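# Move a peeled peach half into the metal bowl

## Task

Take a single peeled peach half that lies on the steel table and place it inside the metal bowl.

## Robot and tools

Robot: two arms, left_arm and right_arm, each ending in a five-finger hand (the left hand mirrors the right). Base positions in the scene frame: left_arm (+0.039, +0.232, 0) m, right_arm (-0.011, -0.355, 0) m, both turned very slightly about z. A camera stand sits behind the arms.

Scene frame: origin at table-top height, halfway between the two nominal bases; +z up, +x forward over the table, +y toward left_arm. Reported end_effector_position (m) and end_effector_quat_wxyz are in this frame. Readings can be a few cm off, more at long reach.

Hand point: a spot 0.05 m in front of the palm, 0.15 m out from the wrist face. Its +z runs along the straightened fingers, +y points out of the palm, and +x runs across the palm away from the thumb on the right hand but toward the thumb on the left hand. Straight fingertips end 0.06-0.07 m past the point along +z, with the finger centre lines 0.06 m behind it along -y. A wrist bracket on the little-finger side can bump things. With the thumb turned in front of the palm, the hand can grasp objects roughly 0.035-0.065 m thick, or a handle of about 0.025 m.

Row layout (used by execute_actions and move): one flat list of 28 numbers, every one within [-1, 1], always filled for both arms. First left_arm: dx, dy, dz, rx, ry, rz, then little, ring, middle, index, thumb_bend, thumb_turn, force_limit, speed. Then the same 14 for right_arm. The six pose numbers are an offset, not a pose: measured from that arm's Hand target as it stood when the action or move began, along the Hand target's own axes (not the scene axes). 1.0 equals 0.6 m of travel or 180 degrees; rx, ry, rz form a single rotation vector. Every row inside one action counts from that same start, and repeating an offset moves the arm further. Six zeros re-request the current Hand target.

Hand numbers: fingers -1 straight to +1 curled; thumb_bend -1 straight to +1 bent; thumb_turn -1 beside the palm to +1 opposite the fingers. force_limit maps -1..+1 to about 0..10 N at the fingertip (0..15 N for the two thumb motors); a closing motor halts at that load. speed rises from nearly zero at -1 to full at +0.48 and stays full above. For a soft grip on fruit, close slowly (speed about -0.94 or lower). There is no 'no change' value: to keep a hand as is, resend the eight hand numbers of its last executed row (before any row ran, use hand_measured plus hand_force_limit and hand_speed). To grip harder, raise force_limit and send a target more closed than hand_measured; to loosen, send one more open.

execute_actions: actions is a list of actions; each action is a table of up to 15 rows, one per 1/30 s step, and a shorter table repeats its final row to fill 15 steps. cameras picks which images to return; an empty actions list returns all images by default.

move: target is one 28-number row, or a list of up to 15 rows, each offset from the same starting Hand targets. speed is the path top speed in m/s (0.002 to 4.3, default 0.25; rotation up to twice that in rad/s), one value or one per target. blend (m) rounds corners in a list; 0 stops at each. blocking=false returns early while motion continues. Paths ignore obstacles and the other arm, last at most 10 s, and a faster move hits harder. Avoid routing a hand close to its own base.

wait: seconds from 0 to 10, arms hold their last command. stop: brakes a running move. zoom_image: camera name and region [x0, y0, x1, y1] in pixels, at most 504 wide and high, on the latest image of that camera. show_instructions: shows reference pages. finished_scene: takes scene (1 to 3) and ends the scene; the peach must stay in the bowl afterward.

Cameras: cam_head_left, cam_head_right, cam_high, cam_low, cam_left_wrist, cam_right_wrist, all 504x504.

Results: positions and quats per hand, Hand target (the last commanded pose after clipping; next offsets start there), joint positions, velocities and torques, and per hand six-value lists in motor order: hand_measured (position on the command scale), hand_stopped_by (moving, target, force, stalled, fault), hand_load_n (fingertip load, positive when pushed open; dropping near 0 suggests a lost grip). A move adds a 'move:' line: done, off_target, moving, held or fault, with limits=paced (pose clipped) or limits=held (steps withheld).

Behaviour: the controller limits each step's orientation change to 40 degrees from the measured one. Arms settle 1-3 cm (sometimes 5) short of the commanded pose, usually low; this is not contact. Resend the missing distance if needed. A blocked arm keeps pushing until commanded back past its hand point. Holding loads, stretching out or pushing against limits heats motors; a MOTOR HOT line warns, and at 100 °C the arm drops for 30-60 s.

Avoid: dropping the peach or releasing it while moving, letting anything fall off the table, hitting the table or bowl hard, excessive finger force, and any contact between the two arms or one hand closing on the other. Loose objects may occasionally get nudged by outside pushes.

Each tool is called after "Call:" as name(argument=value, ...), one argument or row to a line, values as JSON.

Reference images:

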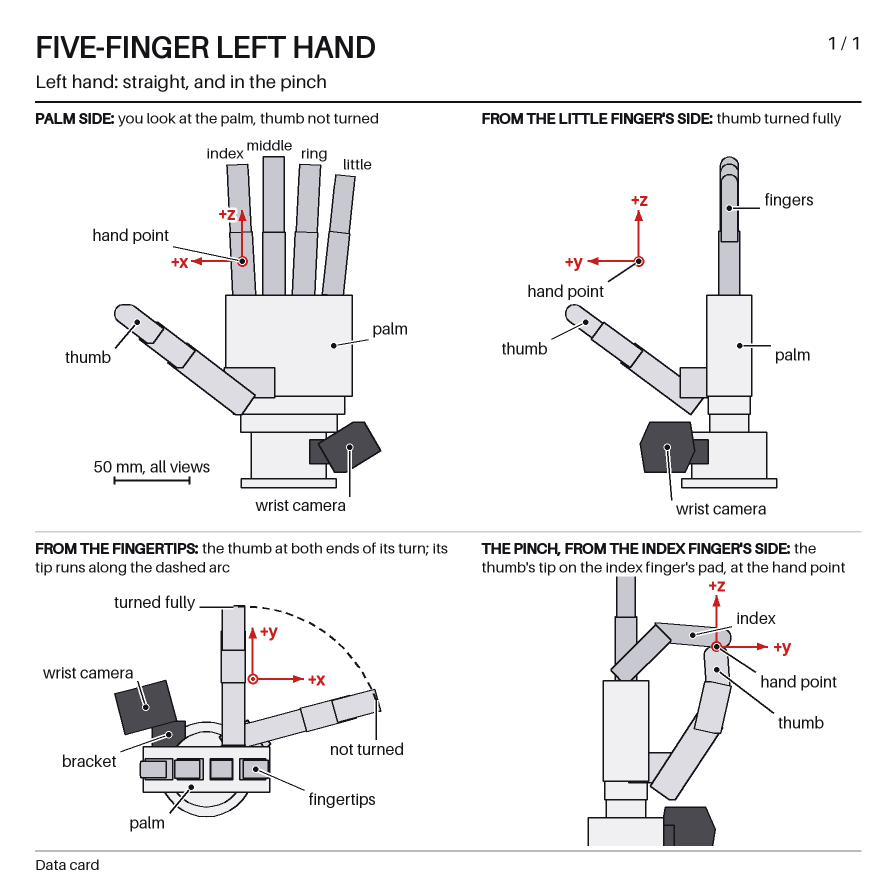

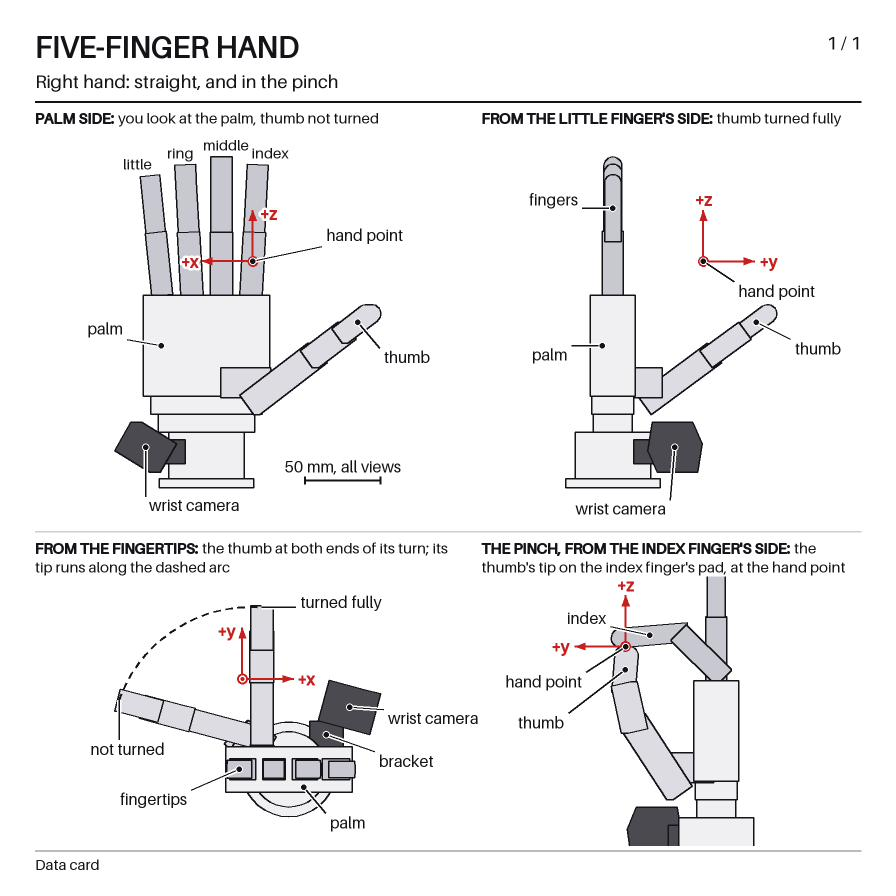

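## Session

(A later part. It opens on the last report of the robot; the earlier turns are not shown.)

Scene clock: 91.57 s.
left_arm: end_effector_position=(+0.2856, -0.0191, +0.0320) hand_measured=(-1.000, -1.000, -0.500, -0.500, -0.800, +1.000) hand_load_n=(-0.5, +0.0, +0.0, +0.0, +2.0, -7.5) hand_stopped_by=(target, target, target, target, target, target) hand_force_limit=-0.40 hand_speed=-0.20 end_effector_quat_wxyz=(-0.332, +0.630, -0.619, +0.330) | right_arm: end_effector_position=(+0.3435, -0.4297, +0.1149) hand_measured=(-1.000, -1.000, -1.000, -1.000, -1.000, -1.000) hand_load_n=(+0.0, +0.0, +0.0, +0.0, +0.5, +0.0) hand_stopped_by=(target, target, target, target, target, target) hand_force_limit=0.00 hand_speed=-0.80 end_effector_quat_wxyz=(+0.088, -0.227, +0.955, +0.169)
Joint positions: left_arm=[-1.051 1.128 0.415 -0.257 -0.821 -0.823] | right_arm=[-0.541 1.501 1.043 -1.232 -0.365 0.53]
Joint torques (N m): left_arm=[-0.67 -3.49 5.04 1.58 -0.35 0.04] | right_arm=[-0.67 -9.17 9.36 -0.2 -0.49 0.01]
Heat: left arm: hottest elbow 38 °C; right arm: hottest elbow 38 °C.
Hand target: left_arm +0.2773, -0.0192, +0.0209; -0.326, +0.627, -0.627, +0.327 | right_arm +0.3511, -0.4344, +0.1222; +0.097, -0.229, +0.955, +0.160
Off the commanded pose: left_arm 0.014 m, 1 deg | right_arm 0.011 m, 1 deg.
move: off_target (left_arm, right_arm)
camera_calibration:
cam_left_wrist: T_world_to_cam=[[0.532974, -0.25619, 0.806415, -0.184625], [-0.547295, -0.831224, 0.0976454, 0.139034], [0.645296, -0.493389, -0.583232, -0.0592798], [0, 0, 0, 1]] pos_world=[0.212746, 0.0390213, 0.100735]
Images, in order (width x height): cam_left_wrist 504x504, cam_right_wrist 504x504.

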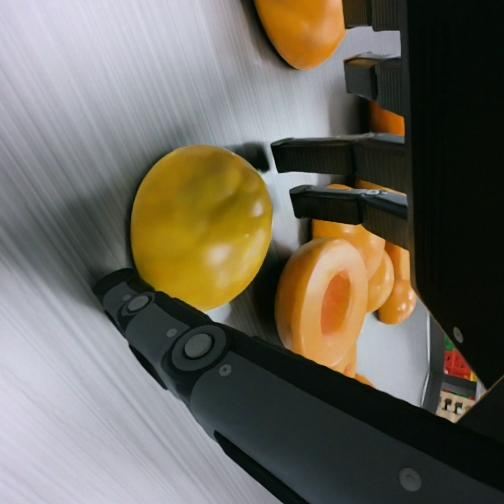

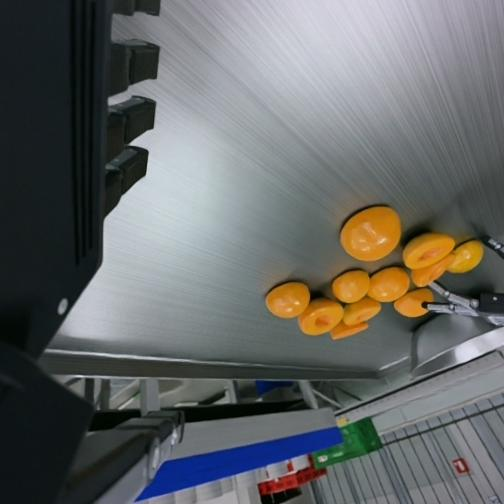

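Call:
move(
  target=[0,0,0,0,0,0,-1,-1,0.3,0.3,-0.3,1,-0.4,-0.85, 0,0,0,0,0,0,-1,-1,-1,-1,-1,-1,0,-0.8],
  speed=0.06,
  cameras=["cam_left_wrist","cam_right_wrist"],
)

Call:
wait(
  seconds=1.5,
  cameras=["cam_left_wrist"],
)

Scene clock: 99.40 s.
left_arm: end_effector_position=(+0.2860, -0.0216, +0.0332) hand_measured=(-1.000, -1.000, -0.364, -0.112, -0.596, +1.000) hand_load_n=(+0.0, +0.0, +1.0, +5.0, +4.5, -1.0) hand_stopped_by=(target, target, force, force, force, target) hand_force_limit=-0.40 hand_speed=-0.85 end_effector_quat_wxyz=(-0.331, +0.631, -0.617, +0.335) | right_arm: end_effector_position=(+0.3435, -0.4297, +0.1149) hand_measured=(-1.000, -1.000, -1.000, -1.000, -1.000, -1.000) hand_load_n=(+0.0, +0.0, +0.0, +0.0, +0.0, +0.0) hand_stopped_by=(target, target, target, target, target, target) hand_force_limit=0.00 hand_speed=-0.80 end_effector_quat_wxyz=(+0.088, -0.227, +0.955, +0.169)
Joint positions: left_arm=[-1.054 1.128 0.414 -0.244 -0.822 -0.825] | right_arm=[-0.541 1.501 1.043 -1.232 -0.365 0.53]
Joint torques (N m): left_arm=[-0.38 -3.49 5.18 1.1 -0.29 0.07] | right_arm=[-0.56 -9.11 9.37 -0.23 -0.51 -0.01]
Heat: left arm: hottest elbow 37 °C; right arm: hottest elbow 38 °C.
Hand target: left_arm +0.2774, -0.0191, +0.0210; -0.327, +0.627, -0.627, +0.327 | right_arm +0.3511, -0.4344, +0.1222; +0.097, -0.229, +0.955, +0.160
Off the commanded pose: left_arm 0.015 m, 2 deg | right_arm 0.011 m, 1 deg.
move: off_target (left_arm, right_arm)
camera_calibration:
cam_left_wrist: T_world_to_cam=[[0.527167, -0.248721, 0.812547, -0.184782], [-0.549231, -0.829365, 0.102463, 0.13748], [0.648414, -0.500291, -0.573819, -0.0614035], [0, 0, 0, 1]] pos_world=[0.212734, 0.0373425, 0.100823]
Images, in order (width x height): cam_left_wrist 504x504, cam_right_wrist 504x504.

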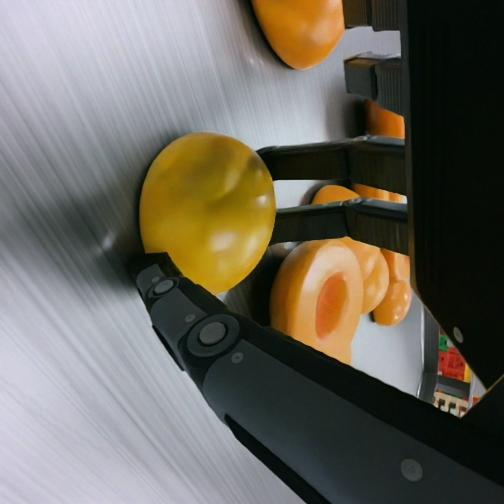

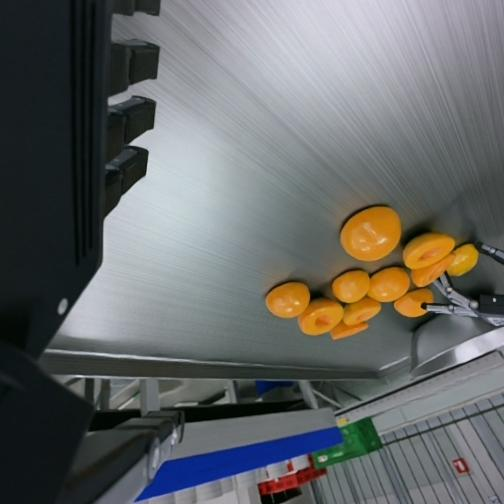

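Scene clock: 100.90 s.
left_arm: end_effector_position=(+0.2860, -0.0216, +0.0332) hand_measured=(-1.000, -1.000, -0.364, -0.112, -0.596, +1.000) hand_load_n=(+0.0, +0.0, +1.5, +5.0, +4.5, -1.0) hand_stopped_by=(target, target, force, force, force, target) hand_force_limit=-0.40 hand_speed=-0.85 end_effector_quat_wxyz=(-0.331, +0.631, -0.617, +0.335) | right_arm: end_effector_position=(+0.3435, -0.4297, +0.1149) hand_measured=(-1.000, -1.000, -1.000, -1.000, -1.000, -1.000) hand_load_n=(+0.5, +0.0, +0.5, +0.0, +0.0, +0.0) hand_stopped_by=(target, target, target, target, target, target) hand_force_limit=0.00 hand_speed=-0.80 end_effector_quat_wxyz=(+0.088, -0.227, +0.955, +0.169)
Joint positions: left_arm=[-1.054 1.128 0.414 -0.244 -0.822 -0.825] | right_arm=[-0.541 1.501 1.043 -1.232 -0.365 0.53]
Joint torques (N m): left_arm=[-0.44 -3.43 5.15 1.11 -0.3 0.07] | right_arm=[-0.67 -9.23 9.39 -0.16 -0.5 -0.01]
Heat: left arm: hottest elbow 37 °C; right arm: hottest elbow 38 °C.
Hand target: left_arm +0.2774, -0.0191, +0.0210; -0.327, +0.627, -0.627, +0.327 | right_arm +0.3511, -0.4344, +0.1222; +0.097, -0.229, +0.955, +0.160
Off the commanded pose: left_arm 0.015 m, 2 deg | right_arm 0.011 m, 1 deg.
wait: 1.50 s; at rest by 0.17 s
camera_calibration:
cam_left_wrist: T_world_to_cam=[[0.527167, -0.248721, 0.812547, -0.184782], [-0.549231, -0.829365, 0.102463, 0.13748], [0.648414, -0.500291, -0.573819, -0.0614035], [0, 0, 0, 1]] pos_world=[0.212734, 0.0373425, 0.100823]
Images, in order (width x height): cam_left_wrist 504x504.

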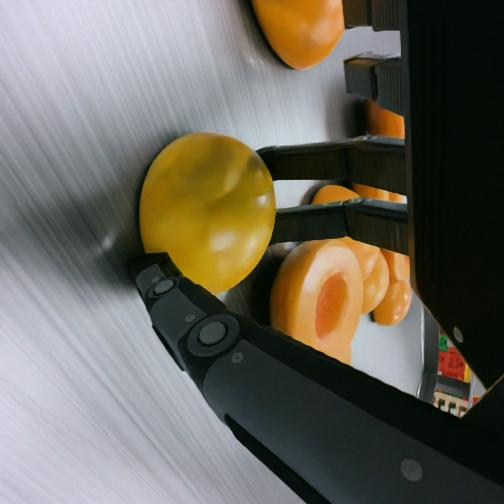

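Call:
move(
  target=[0,-0.0819,-0.0574,0,0,0,-1,-1,0.3,0.3,-0.3,1,-0.4,-0.85, 0,0,0,0,0,0,-1,-1,-1,-1,-1,-1,0,-0.8],
  speed=0.06,
  cameras=["cam_left_wrist","cam_right_wrist","cam_head_left"],
)

Scene clock: 104.63 s.
left_arm: end_effector_position=(+0.2725, +0.0002, +0.0583) hand_measured=(-1.000, -1.000, -0.364, -0.112, -0.596, +1.000) hand_load_n=(+0.0, +0.0, +0.0, +0.5, +0.0, +0.0) hand_stopped_by=(target, target, force, force, force, target) hand_force_limit=-0.40 hand_speed=-0.85 end_effector_quat_wxyz=(-0.336, +0.626, -0.635, +0.303) | right_arm: end_effector_position=(+0.3435, -0.4297, +0.1149) hand_measured=(-1.000, -1.000, -1.000, -1.000, -1.000, -1.000) hand_load_n=(+0.0, +0.0, +0.0, +0.0, +0.0, +0.0) hand_stopped_by=(target, target, target, target, target, target) hand_force_limit=0.00 hand_speed=-0.80 end_effector_quat_wxyz=(+0.088, -0.227, +0.955, +0.169)
Joint positions: left_arm=[-1.054 1.001 0.451 -0.485 -0.814 -0.827] | right_arm=[-0.541 1.501 1.043 -1.232 -0.365 0.53]
Joint torques (N m): left_arm=[-0.38 -4.72 10.47 0.54 -0.58 0.1] | right_arm=[-0.73 -9.23 9.36 -0.17 -0.49 -0.01]
Heat: left arm: hottest elbow 37 °C; right arm: hottest elbow 38 °C.
Hand target: left_arm +0.2773, -0.0192, +0.0810; -0.326, +0.627, -0.627, +0.327 | right_arm +0.3511, -0.4344, +0.1222; +0.097, -0.229, +0.955, +0.160
Off the commanded pose: left_arm 0.030 m, 3 deg | right_arm 0.011 m, 1 deg.
move: off_target (left_arm, right_arm)
camera_calibration:
cam_left_wrist: T_world_to_cam=[[0.559932, -0.299174, 0.772639, -0.199277], [-0.54796, -0.833182, 0.0744896, 0.14681], [0.621463, -0.465084, -0.630461, -0.0167201], [0, 0, 0, 1]] pos_world=[0.202418, 0.0549247, 0.132492]
Images, in order (width x height): cam_head_left 504x504, cam_left_wrist 504x504, cam_right_wrist 504x504.

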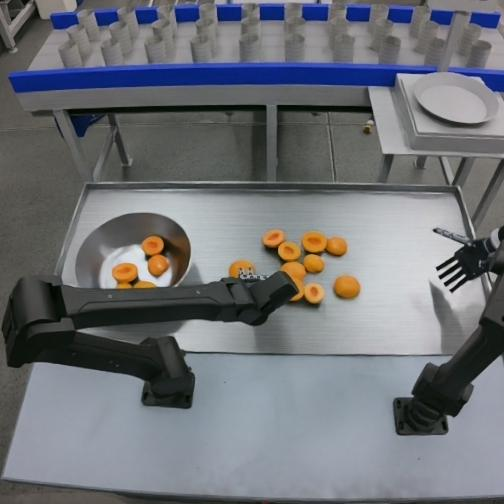

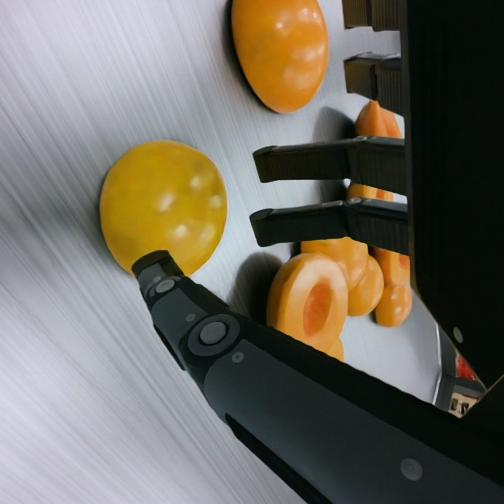

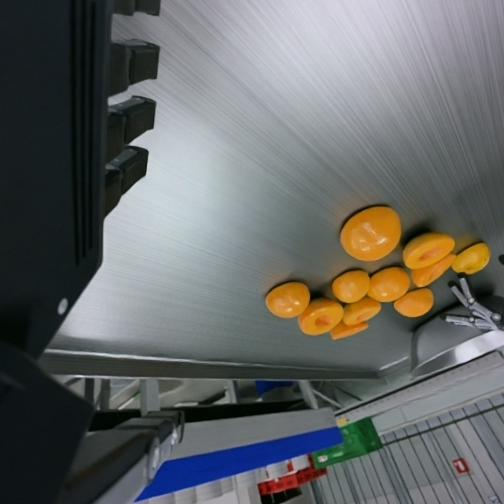

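Call:
move(
  target=[
    [0,-0.0819,-0.0574,0,0,0,-1,-1,-0.5,-0.5,-0.8,1,-0.4,0, 0,0,0,0,0,0,-1,-1,-1,-1,-1,-1,0,-0.8],
    [0.0163,-0.2667,0.2675,0,0.1229,0.086,-1,-1,-0.5,-0.5,-0.8,1,-0.4,0, 0,0,0,0,0,0,-1,-1,-1,-1,-1,-1,0,-0.8],
  ],
  blend=[0.03, 0],
  cameras=["cam_left_wrist","cam_right_wrist","cam_high","cam_head_right","cam_head_left"],
)

Scene clock: 115.17 s.
left_arm: end_effector_position=(+0.4784, -0.0254, +0.1074) hand_measured=(-1.000, -1.000, -0.500, -0.500, -0.800, +1.000) hand_load_n=(+0.0, +0.0, +0.0, +0.0, +0.0, +0.5) hand_stopped_by=(target, target, target, target, target, target) hand_force_limit=-0.40 hand_speed=0.00 end_effector_quat_wxyz=(+0.231, -0.466, +0.763, -0.384) | right_arm: end_effector_position=(+0.3435, -0.4297, +0.1149) hand_measured=(-1.000, -1.000, -1.000, -1.000, -1.000, -1.000) hand_load_n=(-0.5, +0.5, +0.0, +0.0, +0.0, +0.0) hand_stopped_by=(target, target, target, target, target, target) hand_force_limit=0.00 hand_speed=-0.80 end_effector_quat_wxyz=(+0.088, -0.227, +0.955, +0.169)
Joint positions: left_arm=[-0.44 1.346 0.799 -0.093 0.015 0.003] | right_arm=[-0.541 1.501 1.043 -1.232 -0.365 0.53]
Joint torques (N m): left_arm=[1.55 -7.53 11.26 1.8 0 0.24] | right_arm=[-0.85 -9.11 9.36 -0.16 -0.49 -0.01]
Heat: left arm: hottest elbow 40 °C; right arm: hottest elbow 38 °C.
Hand target: left_arm +0.5005, -0.0290, +0.1201; +0.241, -0.463, +0.756, -0.394 | right_arm +0.3511, -0.4344, +0.1222; +0.097, -0.229, +0.955, +0.160
Off the commanded pose: left_arm 0.026 m, 2 deg | right_arm 0.011 m, 1 deg.
move: off_target (left_arm, right_arm)
camera_calibration:
cam_left_wrist: T_world_to_cam=[[0.38031, -0.49207, 0.783091, -0.280342], [-0.870608, -0.476202, 0.123583, 0.392777], [0.312099, -0.728765, -0.609504, 0.0134211], [0, 0, 0, 1]] pos_world=[0.444383, 0.0588744, 0.179173]
Images, in order (width x height): cam_head_left 504x504, cam_head_right 504x504, cam_high 504x504, cam_left_wrist 504x504, cam_right_wrist 504x504.

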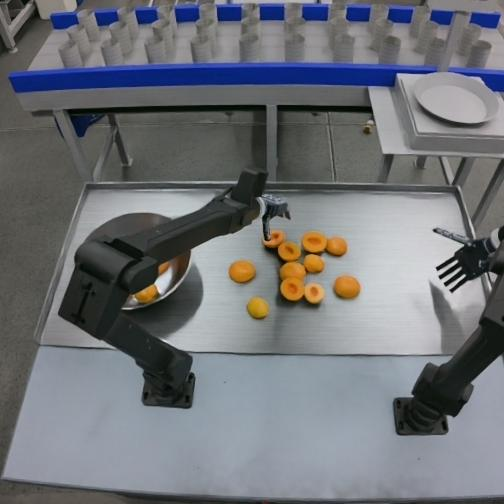

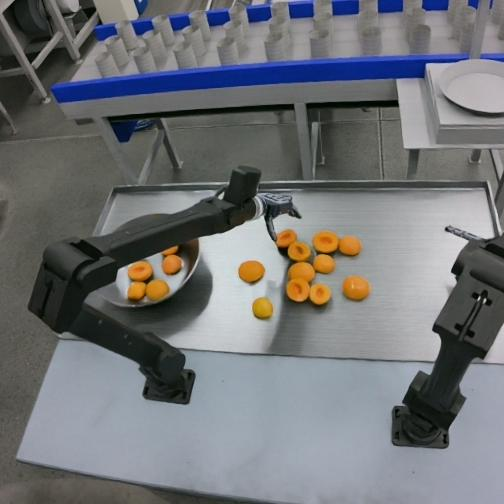

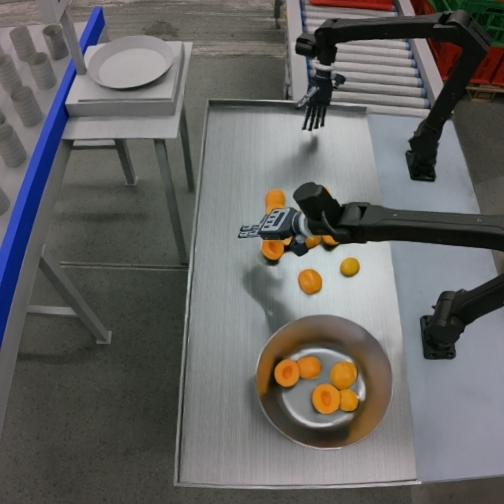

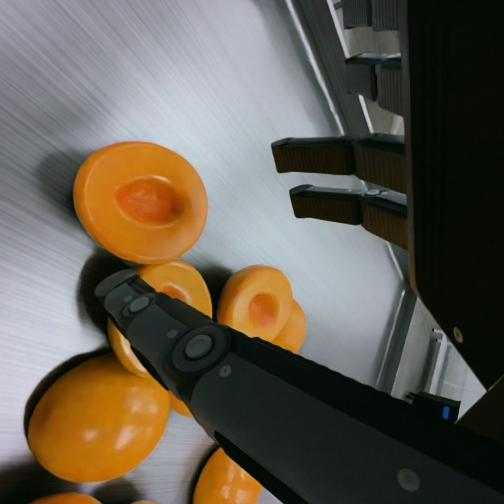

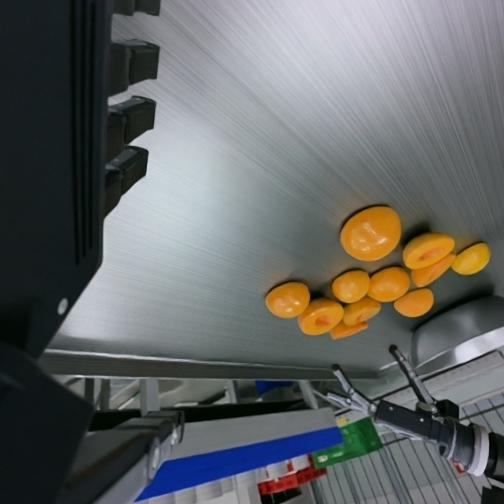

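Call:
move(
  target=[-0.0058,0.059,0.0523,0,0,0,-1,-1,-0.5,-0.5,-0.9,1,-0.4,0, 0,0,0,0,0,0,-1,-1,-1,-1,-1,-1,0,-0.8],
  speed=0.1,
  cameras=["cam_left_wrist","cam_right_wrist"],
)

Scene clock: 121.17 s.
left_arm: end_effector_position=(+0.5010, -0.0361, +0.0832) hand_measured=(-1.000, -1.000, -0.500, -0.500, -0.900, +1.000) hand_load_n=(+0.0, -0.5, +0.0, -0.5, +0.0, +0.0) hand_stopped_by=(target, target, target, target, target, target) hand_force_limit=-0.40 hand_speed=0.00 end_effector_quat_wxyz=(+0.239, -0.459, +0.756, -0.400) | right_arm: end_effector_position=(+0.3435, -0.4297, +0.1149) hand_measured=(-1.000, -1.000, -1.000, -1.000, -1.000, -1.000) hand_load_n=(+0.0, +0.0, +0.0, +0.0, +0.0, +0.0) hand_stopped_by=(target, target, target, target, target, target) hand_force_limit=0.00 hand_speed=-0.80 end_effector_quat_wxyz=(+0.088, -0.227, +0.955, +0.169)
Joint positions: left_arm=[-0.437 1.446 0.799 0.046 0.021 0.007] | right_arm=[-0.541 1.501 1.043 -1.232 -0.365 0.53]
Joint torques (N m): left_arm=[1.96 -8.76 7.16 2.06 -0.01 0.24] | right_arm=[-0.67 -9.11 9.35 -0.21 -0.49 -0.02]
Heat: left arm: hottest elbow 42 °C; right arm: hottest elbow 38 °C.
Hand target: left_arm +0.5070, -0.0285, +0.0733; +0.241, -0.463, +0.756, -0.394 | right_arm +0.3511, -0.4344, +0.1222; +0.097, -0.229, +0.955, +0.160
Off the commanded pose: left_arm 0.014 m, 1 deg | right_arm 0.011 m, 1 deg.
move: off_target (left_arm, right_arm)
camera_calibration:
cam_left_wrist: T_world_to_cam=[[0.349342, -0.479574, 0.804965, -0.261039], [-0.877089, -0.46962, 0.100857, 0.415776], [0.329659, -0.74126, -0.584687, -0.0274617], [0, 0, 0, 1]] pos_world=[0.464917, 0.0497127, 0.152137]
Images, in order (width x height): cam_left_wrist 504x504, cam_right_wrist 504x504.

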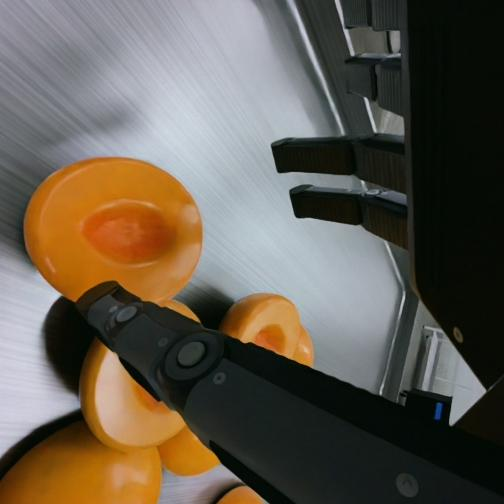

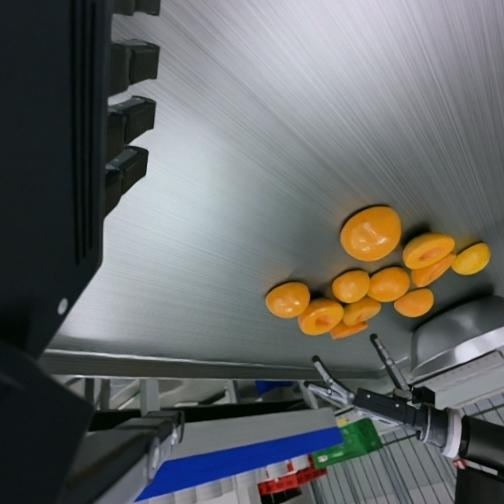

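Call:
move(
  target=[-0.0047,0.0638,0.0048,0,0,0,-1,-1,-0.5,-0.5,-0.9,1,-0.4,0, 0,0,0,0,0,0,-1,-1,-1,-1,-1,-1,0,-0.8],
  speed=0.1,
  cameras=["cam_left_wrist","cam_right_wrist"],
)

Scene clock: 125.50 s.
left_arm: end_effector_position=(+0.4878, -0.0256, +0.0518) hand_measured=(-1.000, -1.000, -0.500, -0.500, -0.900, +1.000) hand_load_n=(+0.0, +0.0, +0.0, +0.0, +0.0, +0.0) hand_stopped_by=(target, target, target, target, target, target) hand_force_limit=-0.40 hand_speed=0.00 end_effector_quat_wxyz=(+0.240, -0.459, +0.755, -0.402) | right_arm: end_effector_position=(+0.3435, -0.4297, +0.1149) hand_measured=(-1.000, -1.000, -1.000, -1.000, -1.000, -1.000) hand_load_n=(+0.0, +0.0, +0.0, +0.0, +0.0, +0.0) hand_stopped_by=(target, target, target, target, target, target) hand_force_limit=0.00 hand_speed=-0.80 end_effector_quat_wxyz=(+0.088, -0.227, +0.955, +0.169)
Joint positions: left_arm=[-0.429 1.47 0.715 0.159 0.028 0.012] | right_arm=[-0.541 1.501 1.043 -1.232 -0.365 0.53]
Joint torques (N m): left_arm=[1.96 -8.47 6.31 2.09 0 0.24] | right_arm=[-0.62 -9.11 9.4 -0.14 -0.5 0]
Heat: left arm: hottest elbow 42 °C; right arm: hottest elbow 38 °C.
Hand target: left_arm +0.4909, -0.0171, +0.0402; +0.241, -0.463, +0.756, -0.394 | right_arm +0.3511, -0.4344, +0.1222; +0.097, -0.229, +0.955, +0.160
Off the commanded pose: left_arm 0.015 m, 1 deg | right_arm 0.011 m, 1 deg.
move: off_target (left_arm, right_arm)
camera_calibration:
cam_left_wrist: T_world_to_cam=[[0.346258, -0.478091, 0.807177, -0.224678], [-0.877349, -0.469708, 0.0981512, 0.412554], [0.332212, -0.742161, -0.582093, -0.0350965], [0, 0, 0, 1]] pos_world=[0.451409, 0.0603158, 0.120433]
Images, in order (width x height): cam_left_wrist 504x504, cam_right_wrist 504x504.

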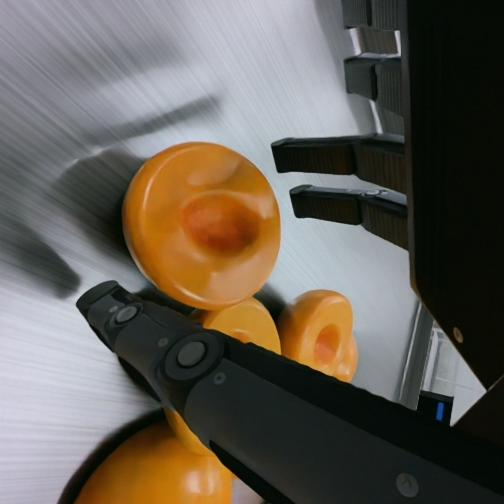

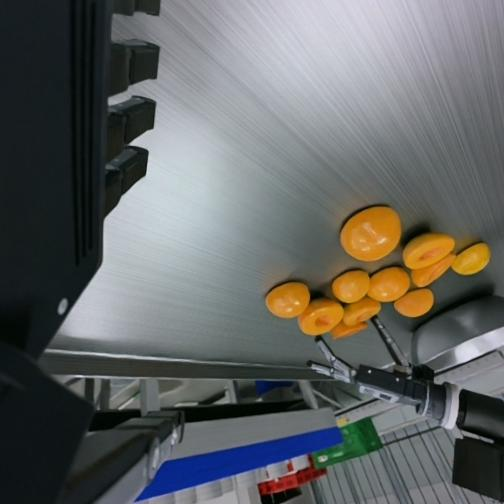

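Call:
move(
  target=[-0.002,0.0205,0.0143,0,0,0,-1,-1,-0.5,-0.5,-0.9,1,-0.4,0, 0,0,0,0,0,0,-1,-1,-1,-1,-1,-1,0,-0.8],
  speed=0.06,
  cameras=["cam_left_wrist"],
)

Scene clock: 130.10 s.
left_arm: end_effector_position=(+0.4889, -0.0248, +0.0374) hand_measured=(-1.000, -1.000, -0.500, -0.500, -0.900, +1.000) hand_load_n=(+0.0, +0.0, +0.0, +0.0, +0.0, +0.0) hand_stopped_by=(target, target, target, target, target, target) hand_force_limit=-0.40 hand_speed=0.00 end_effector_quat_wxyz=(+0.241, -0.459, +0.755, -0.402) | right_arm: end_effector_position=(+0.3435, -0.4297, +0.1149) hand_measured=(-1.000, -1.000, -1.000, -1.000, -1.000, -1.000) hand_load_n=(+0.0, +0.0, +0.0, +0.0, +0.0, +0.0) hand_stopped_by=(target, target, target, target, target, target) hand_force_limit=0.00 hand_speed=-0.80 end_effector_quat_wxyz=(+0.088, -0.227, +0.955, +0.169)
Joint positions: left_arm=[-0.426 1.506 0.701 0.209 0.031 0.014] | right_arm=[-0.541 1.501 1.043 -1.232 -0.365 0.53]
Joint torques (N m): left_arm=[1.96 -8.59 6.01 2.07 0 0.23] | right_arm=[-0.79 -9.11 9.36 -0.18 -0.49 0.02]
Heat: left arm: hottest elbow 41 °C; right arm: hottest elbow 38 °C.
Hand target: left_arm +0.4914, -0.0159, +0.0251; +0.241, -0.463, +0.756, -0.394 | right_arm +0.3511, -0.4344, +0.1222; +0.097, -0.229, +0.955, +0.160
Off the commanded pose: left_arm 0.015 m, 1 deg | right_arm 0.011 m, 1 deg.
move: off_target (left_arm, right_arm)
camera_calibration:
cam_left_wrist: T_world_to_cam=[[0.345585, -0.47756, 0.80778, -0.212728], [-0.877281, -0.469977, 0.0974678, 0.415286], [0.333091, -0.742333, -0.581371, -0.0437382], [0, 0, 0, 1]] pos_world=[0.452407, 0.0611166, 0.105932]
Images, in order (width x height): cam_left_wrist 504x504.

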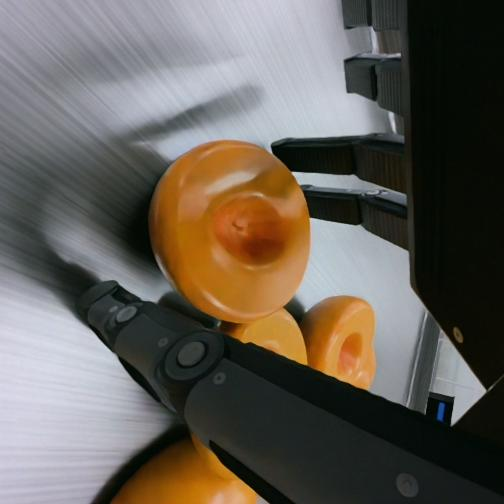

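Call:
move(
  target=[0,0,0,0,0,0,-1,-1,0.4,0.4,0.1,1,-0.2,-0.8, 0,0,0,0,0,0,-1,-1,-1,-1,-1,-1,0,-0.8],
  speed=0.06,
  cameras=["cam_left_wrist","cam_head_right"],
)

Scene clock: 133.13 s.
left_arm: end_effector_position=(+0.4900, -0.0254, +0.0385) hand_measured=(-1.000, -1.000, -0.170, -0.134, -0.734, +1.000) hand_load_n=(+0.0, +0.0, +4.0, +6.0, +8.5, -0.5) hand_stopped_by=(target, target, force, force, force, target) hand_force_limit=-0.20 hand_speed=-0.80 end_effector_quat_wxyz=(+0.242, -0.458, +0.754, -0.404) | right_arm: end_effector_position=(+0.3435, -0.4297, +0.1149) hand_measured=(-1.000, -1.000, -1.000, -1.000, -1.000, -1.000) hand_load_n=(+0.0, +0.0, +0.5, +0.0, +0.0, +0.0) hand_stopped_by=(target, target, target, target, target, target) hand_force_limit=0.00 hand_speed=-0.80 end_effector_quat_wxyz=(+0.088, -0.227, +0.955, +0.169)
Joint positions: left_arm=[-0.426 1.506 0.701 0.215 0.031 0.014] | right_arm=[-0.541 1.501 1.043 -1.232 -0.365 0.53]
Joint torques (N m): left_arm=[1.9 -8.59 6.01 1.84 -0.01 0.24] | right_arm=[-0.67 -9.23 9.33 -0.18 -0.49 -0.02]
Heat: left arm: hottest elbow 41 °C; right arm: hottest elbow 38 °C.
Hand target: left_arm +0.4913, -0.0159, +0.0251; +0.241, -0.463, +0.756, -0.394 | right_arm +0.3511, -0.4344, +0.1222; +0.097, -0.229, +0.955, +0.160
Off the commanded pose: left_arm 0.016 m, 1 deg | right_arm 0.011 m, 1 deg.
move: off_target (left_arm, right_arm)
camera_calibration:
cam_left_wrist: T_world_to_cam=[[0.340793, -0.475653, 0.810934, -0.211949], [-0.87808, -0.469235, 0.0937817, 0.416395], [0.335911, -0.744025, -0.577573, -0.0453627], [0, 0, 0, 1]] pos_world=[0.453097, 0.0608219, 0.106626]
Images, in order (width x height): cam_head_right 504x504, cam_left_wrist 504x504.

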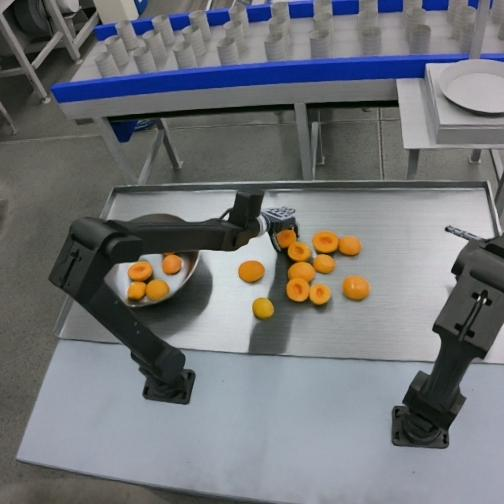

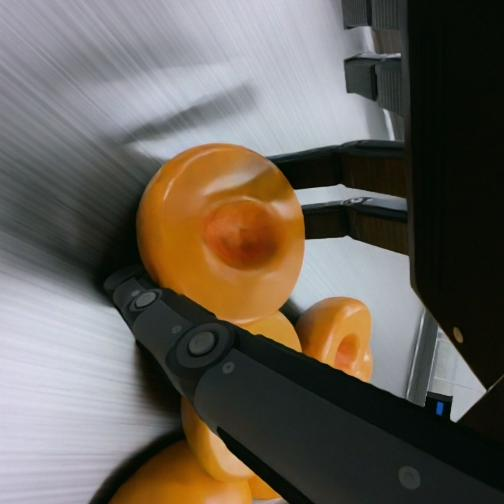

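Call:
move(
  target=[0,-0.1365,-0.0956,0,0,0,-1,-1,0.4,0.4,0.1,1,-0.2,-0.8, 0,0,0,0,0,0,-1,-1,-1,-1,-1,-1,0,-0.8],
  speed=0.08,
  cameras=["cam_left_wrist","cam_head_right"],
)

Scene clock: 137.07 s.
left_arm: end_effector_position=(+0.4689, -0.0149, +0.0936) hand_measured=(-1.000, -1.000, -0.170, -0.134, -0.734, +1.000) hand_load_n=(+0.0, +0.0, +3.5, +6.5, +8.5, -0.5) hand_stopped_by=(target, target, force, force, force, target) hand_force_limit=-0.20 hand_speed=-0.80 end_effector_quat_wxyz=(+0.223, -0.468, +0.769, -0.374) | right_arm: end_effector_position=(+0.3435, -0.4297, +0.1149) hand_measured=(-1.000, -1.000, -1.000, -1.000, -1.000, -1.000) hand_load_n=(+0.0, +0.0, +0.5, +0.0, +0.0, +0.0) hand_stopped_by=(target, target, target, target, target, target) hand_force_limit=0.00 hand_speed=-0.80 end_effector_quat_wxyz=(+0.088, -0.227, +0.955, +0.169)
Joint positions: left_arm=[-0.425 1.343 0.768 -0.096 0.031 0.016] | right_arm=[-0.541 1.501 1.043 -1.232 -0.365 0.53]
Joint torques (N m): left_arm=[1.9 -10.64 11.26 1.21 -0.03 0.23] | right_arm=[-0.79 -9.05 9.35 -0.18 -0.5 0]
Heat: left arm: hottest elbow 40 °C; right arm: hottest elbow 38 °C.
Hand target: left_arm +0.4913, -0.0159, +0.1251; +0.241, -0.463, +0.756, -0.394 | right_arm +0.3511, -0.4344, +0.1222; +0.097, -0.229, +0.955, +0.160
Off the commanded pose: left_arm 0.039 m, 3 deg | right_arm 0.011 m, 1 deg.
move: off_target (left_arm, right_arm)
camera_calibration:
cam_left_wrist: T_world_to_cam=[[0.39786, -0.504487, 0.76629, -0.267525], [-0.869822, -0.473027, 0.140196, 0.38934], [0.291748, -0.722314, -0.627013, 0.026921], [0, 0, 0, 1]] pos_world=[0.43724, 0.068651, 0.167297]
Images, in order (width x height): cam_head_right 504x504, cam_left_wrist 504x504.

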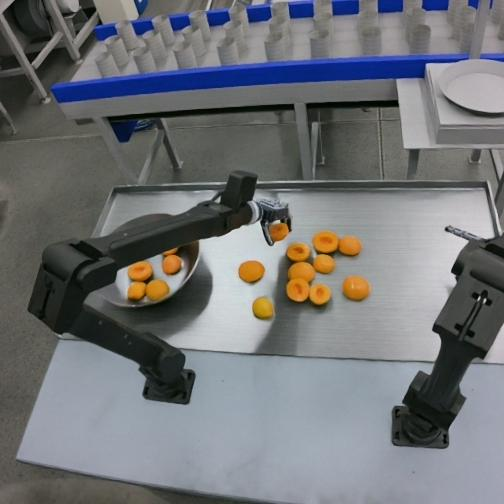

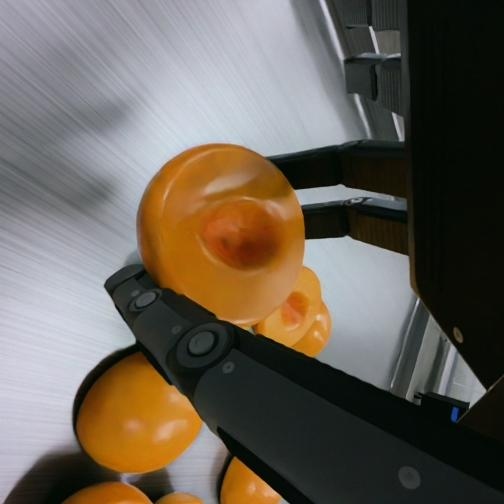

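Call:
move(
  target=[
    [0,-0.1024,-0.0717,0,0,0,-1,-1,0.4,0.4,0.1,1,-0.2,-0.8, 0,0,0,0,0,0,-1,-1,-1,-1,-1,-1,0,-0.8],
    [-0.4392,0.1633,-0.4512,0,-0.2139,-0.1498,-1,-1,0.4,0.4,0.1,1,-0.2,-0.8, 0,0,0,0,0,0,-1,-1,-1,-1,-1,-1,0,-0.8],
  ],
  speed=0.2,
  blend=[0.04,0],
  cameras=["all"],
)

Scene clock: 150.80 s.
left_arm: end_effector_position=(+0.3679, +0.3407, +0.1987) hand_measured=(-1.000, -1.000, -0.170, -0.134, -0.734, +1.000) hand_load_n=(+0.0, +0.0, +3.5, +6.5, +8.5, -0.5) hand_stopped_by=(target, target, force, force, force, target) hand_force_limit=-0.20 hand_speed=-0.80 end_effector_quat_wxyz=(-0.374, +0.726, -0.512, +0.268) | right_arm: end_effector_position=(+0.3435, -0.4297, +0.1149) hand_measured=(-1.000, -1.000, -1.000, -1.000, -1.000, -1.000) hand_load_n=(+0.0, +0.0, +0.0, +0.0, -0.5, +0.0) hand_stopped_by=(target, target, target, target, target, target) hand_force_limit=0.00 hand_speed=-0.80 end_effector_quat_wxyz=(+0.088, -0.227, +0.955, +0.169)
Joint positions: left_arm=[0.475 0.724 0.646 -0.541 0.096 0.06] | right_arm=[-0.541 1.501 1.043 -1.232 -0.365 0.53]
Joint torques (N m): left_arm=[1.96 -3.14 8.57 1.26 0.04 0.23] | right_arm=[-0.79 -9.17 9.37 -0.2 -0.5 0]
Heat: left arm: hottest elbow 41 °C; right arm: hottest elbow 39 °C.
Hand target: left_arm +0.3634, +0.3452, +0.2000; -0.378, +0.727, -0.509, +0.265 | right_arm +0.3511, -0.4344, +0.1222; +0.097, -0.229, +0.955, +0.160
Off the commanded pose: left_arm 0.006 m, 1 deg | right_arm 0.011 m, 1 deg.
move: off_target (right_arm); blend cut to 0.0374 m at target 1
camera_calibration:
cam_left_wrist: T_world_to_cam=[[0.599542, -0.067142, 0.797522, -0.35795], [-0.252683, -0.961388, 0.109019, 0.400532], [0.759408, -0.266882, -0.593358, 0.0452371], [0, 0, 0, 1]] pos_world=[0.281461, 0.373105, 0.26865]

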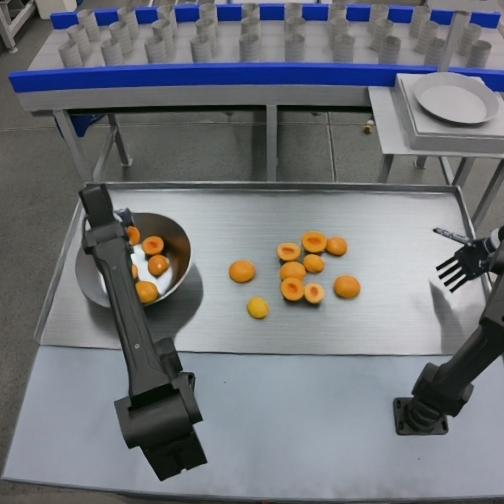

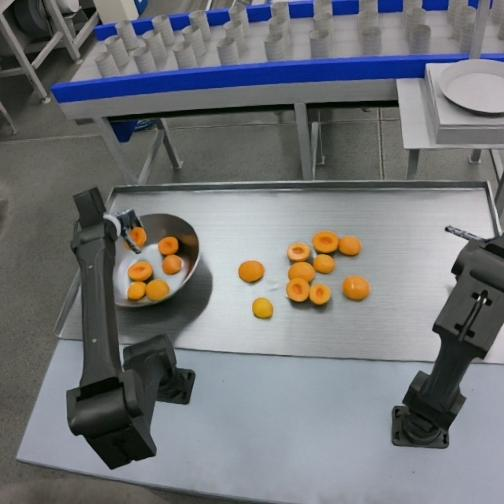

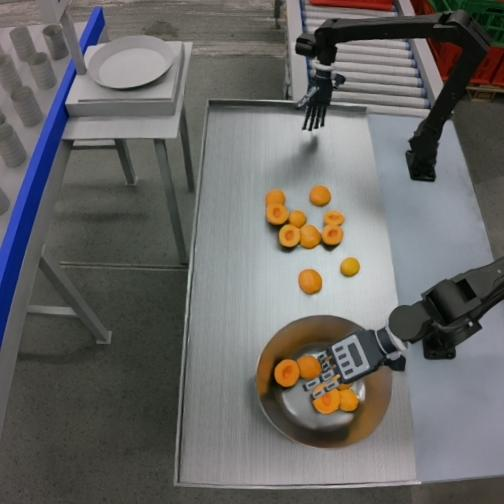

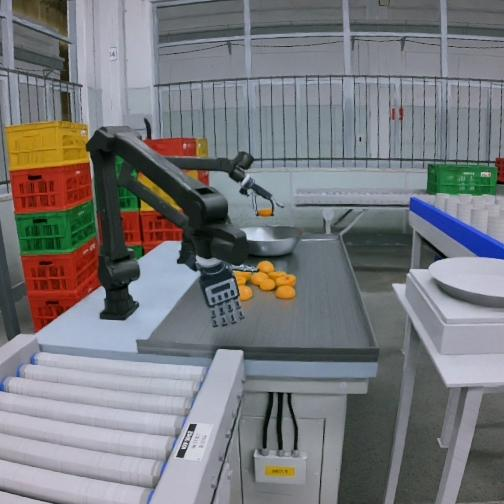

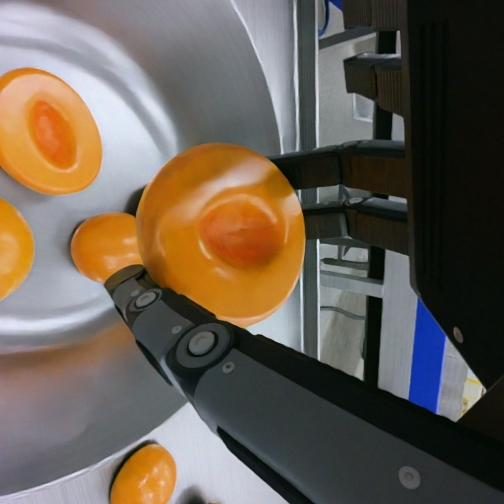

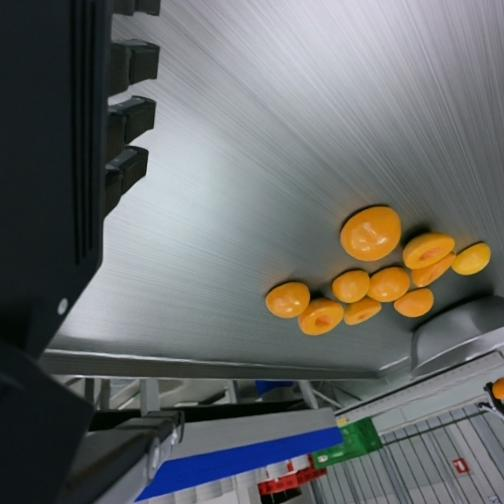

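Call:
zoom_image(
  camera="cam_left_wrist",
  region=[0, 0, 504, 504],
)

Call:
zoom_image(
  camera="cam_high",
  region=[230, 290, 420, 470],
)

Scaled by 1.000.

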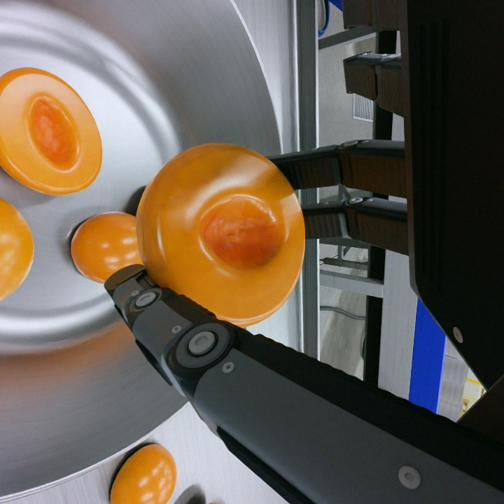

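Scaled by 2.653 from the camera's 504x504 image, which has a finer 720x720 frame.

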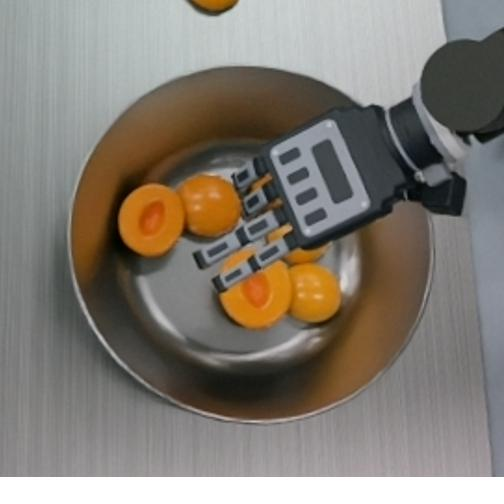

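Call:
move(
  target=[0.0057,0.1275,0.1085,0,0,0,-1,-1,0.4,0.4,0.1,1,-0.2,-0.8, 0,0,0,0,0,0,-1,-1,-1,-1,-1,-1,0,-0.8],
  speed=0.15,
  cameras=["cam_left_wrist","cam_low","cam_head_right","cam_high"],
)

Scene clock: 164.63 s.
left_arm: end_effector_position=(+0.3713, +0.3444, +0.1028) hand_measured=(-1.000, -1.000, -0.170, -0.134, -0.734, +1.000) hand_load_n=(-0.5, +0.0, +3.0, +6.5, +8.5, -0.5) hand_stopped_by=(target, target, force, force, force, target) hand_force_limit=-0.20 hand_speed=-0.80 end_effector_quat_wxyz=(-0.378, +0.726, -0.510, +0.265) | right_arm: end_effector_position=(+0.3435, -0.4297, +0.1149) hand_measured=(-1.000, -1.000, -1.000, -1.000, -1.000, -1.000) hand_load_n=(+0.0, +0.0, +0.0, +0.0, +0.0, +0.0) hand_stopped_by=(target, target, target, target, target, target) hand_force_limit=0.00 hand_speed=-0.80 end_effector_quat_wxyz=(+0.088, -0.227, +0.955, +0.169)
Joint positions: left_arm=[0.475 0.828 0.427 -0.213 0.086 0.061] | right_arm=[-0.541 1.501 1.043 -1.232 -0.365 0.53]
Joint torques (N m): left_arm=[0.44 -1.73 7.98 2.19 -0.16 0.12] | right_arm=[-0.85 -9.17 9.35 -0.17 -0.5 0]
Heat: left arm: hottest elbow 42 °C; right arm: hottest elbow 39 °C.
Hand target: left_arm +0.3735, +0.3452, +0.1000; -0.378, +0.727, -0.509, +0.265 | right_arm +0.3511, -0.4344, +0.1222; +0.097, -0.229, +0.955, +0.160
Off the commanded pose: left_arm 0.004 m, 0 deg | right_arm 0.011 m, 1 deg.
move: off_target (right_arm)
camera_calibration:
cam_left_wrist: T_world_to_cam=[[0.599419, -0.0684567, 0.797503, -0.28264], [-0.245695, -0.963974, 0.101922, 0.414422], [0.761795, -0.257036, -0.594643, -0.0173496], [0, 0, 0, 1]] pos_world=[0.284458, 0.375684, 0.17285]
Images, in order (width x height): cam_head_right 504x504, cam_high 504x504, cam_low 504x504, cam_left_wrist 504x504.

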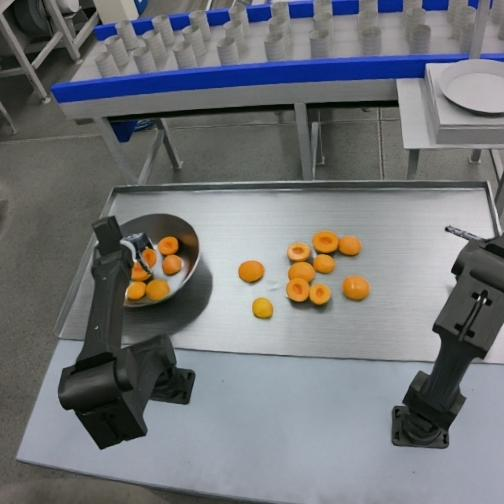

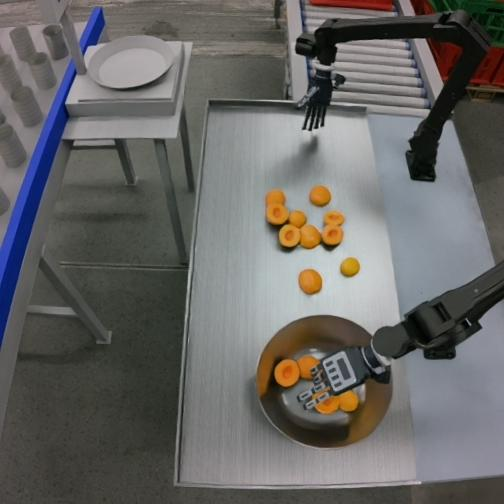

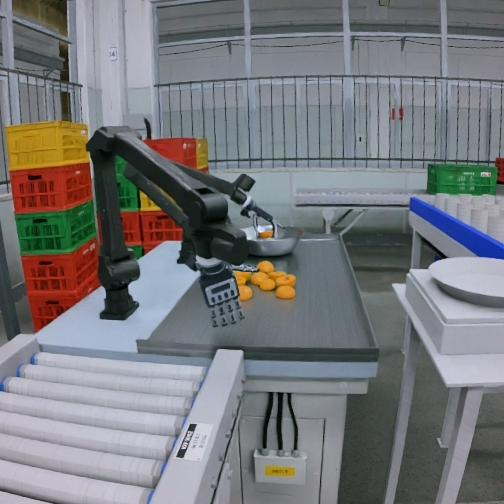

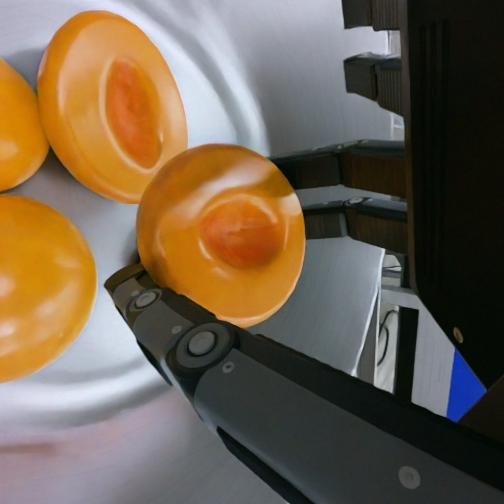

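Call:
move(
  target=[0,0.0478,0.0335,0,0,0,-1,-1,0.4,0.4,0.1,1,-0.2,-0.8, 0,0,0,0,0,0,-1,-1,-1,-1,-1,-1,0,-0.8],
  speed=0.1,
  cameras=["cam_left_wrist","cam_high"],
)

Scene clock: 169.23 s.
left_arm: end_effector_position=(+0.3727, +0.3451, +0.0691) hand_measured=(-1.000, -1.000, -0.170, -0.134, -0.734, +1.000) hand_load_n=(+0.0, +0.0, +3.0, +6.0, +8.5, -0.5) hand_stopped_by=(target, target, force, force, force, target) hand_force_limit=-0.20 hand_speed=-0.80 end_effector_quat_wxyz=(-0.379, +0.726, -0.509, +0.266) | right_arm: end_effector_position=(+0.3435, -0.4297, +0.1149) hand_measured=(-1.000, -1.000, -1.000, -1.000, -1.000, -1.000) hand_load_n=(+0.0, +0.0, +0.0, +0.0, +0.0, +0.0) hand_stopped_by=(target, target, target, target, target, target) hand_force_limit=0.00 hand_speed=-0.80 end_effector_quat_wxyz=(+0.088, -0.227, +0.955, +0.169)
Joint positions: left_arm=[0.475 0.907 0.36 -0.065 0.086 0.061] | right_arm=[-0.541 1.501 1.043 -1.232 -0.365 0.53]
Joint torques (N m): left_arm=[0.44 -1.96 7.32 2.14 -0.17 0.11] | right_arm=[-0.73 -9.11 9.39 -0.18 -0.5 -0.01]
Heat: left arm: hottest elbow 41 °C; right arm: hottest elbow 39 °C.
Hand target: left_arm +0.3735, +0.3452, +0.0651; -0.378, +0.726, -0.509, +0.265 | right_arm +0.3511, -0.4344, +0.1222; +0.097, -0.229, +0.955, +0.160
Off the commanded pose: left_arm 0.004 m, 0 deg | right_arm 0.011 m, 1 deg.
move: off_target (right_arm)
camera_calibration:
cam_left_wrist: T_world_to_cam=[[0.597236, -0.0695323, 0.799046, -0.255464], [-0.245978, -0.964108, 0.099957, 0.419151], [0.763416, -0.256246, -0.592903, -0.0392685], [0, 0, 0, 1]] pos_world=[0.285652, 0.376281, 0.138948]
Images, in order (width x height): cam_high 504x504, cam_left_wrist 504x504.

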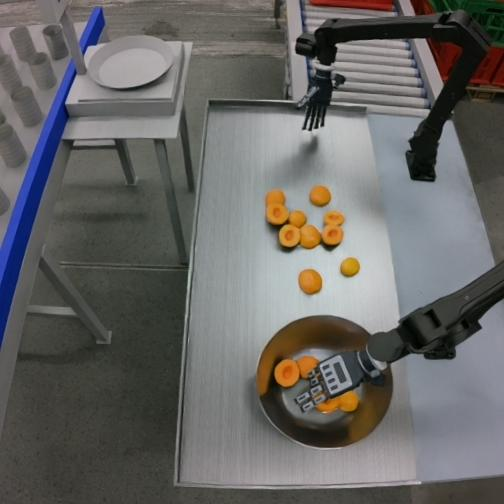

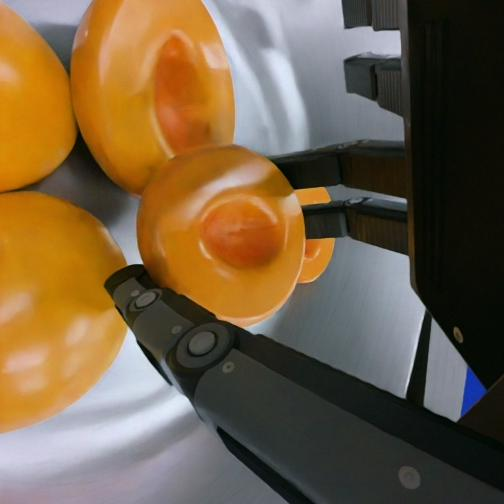

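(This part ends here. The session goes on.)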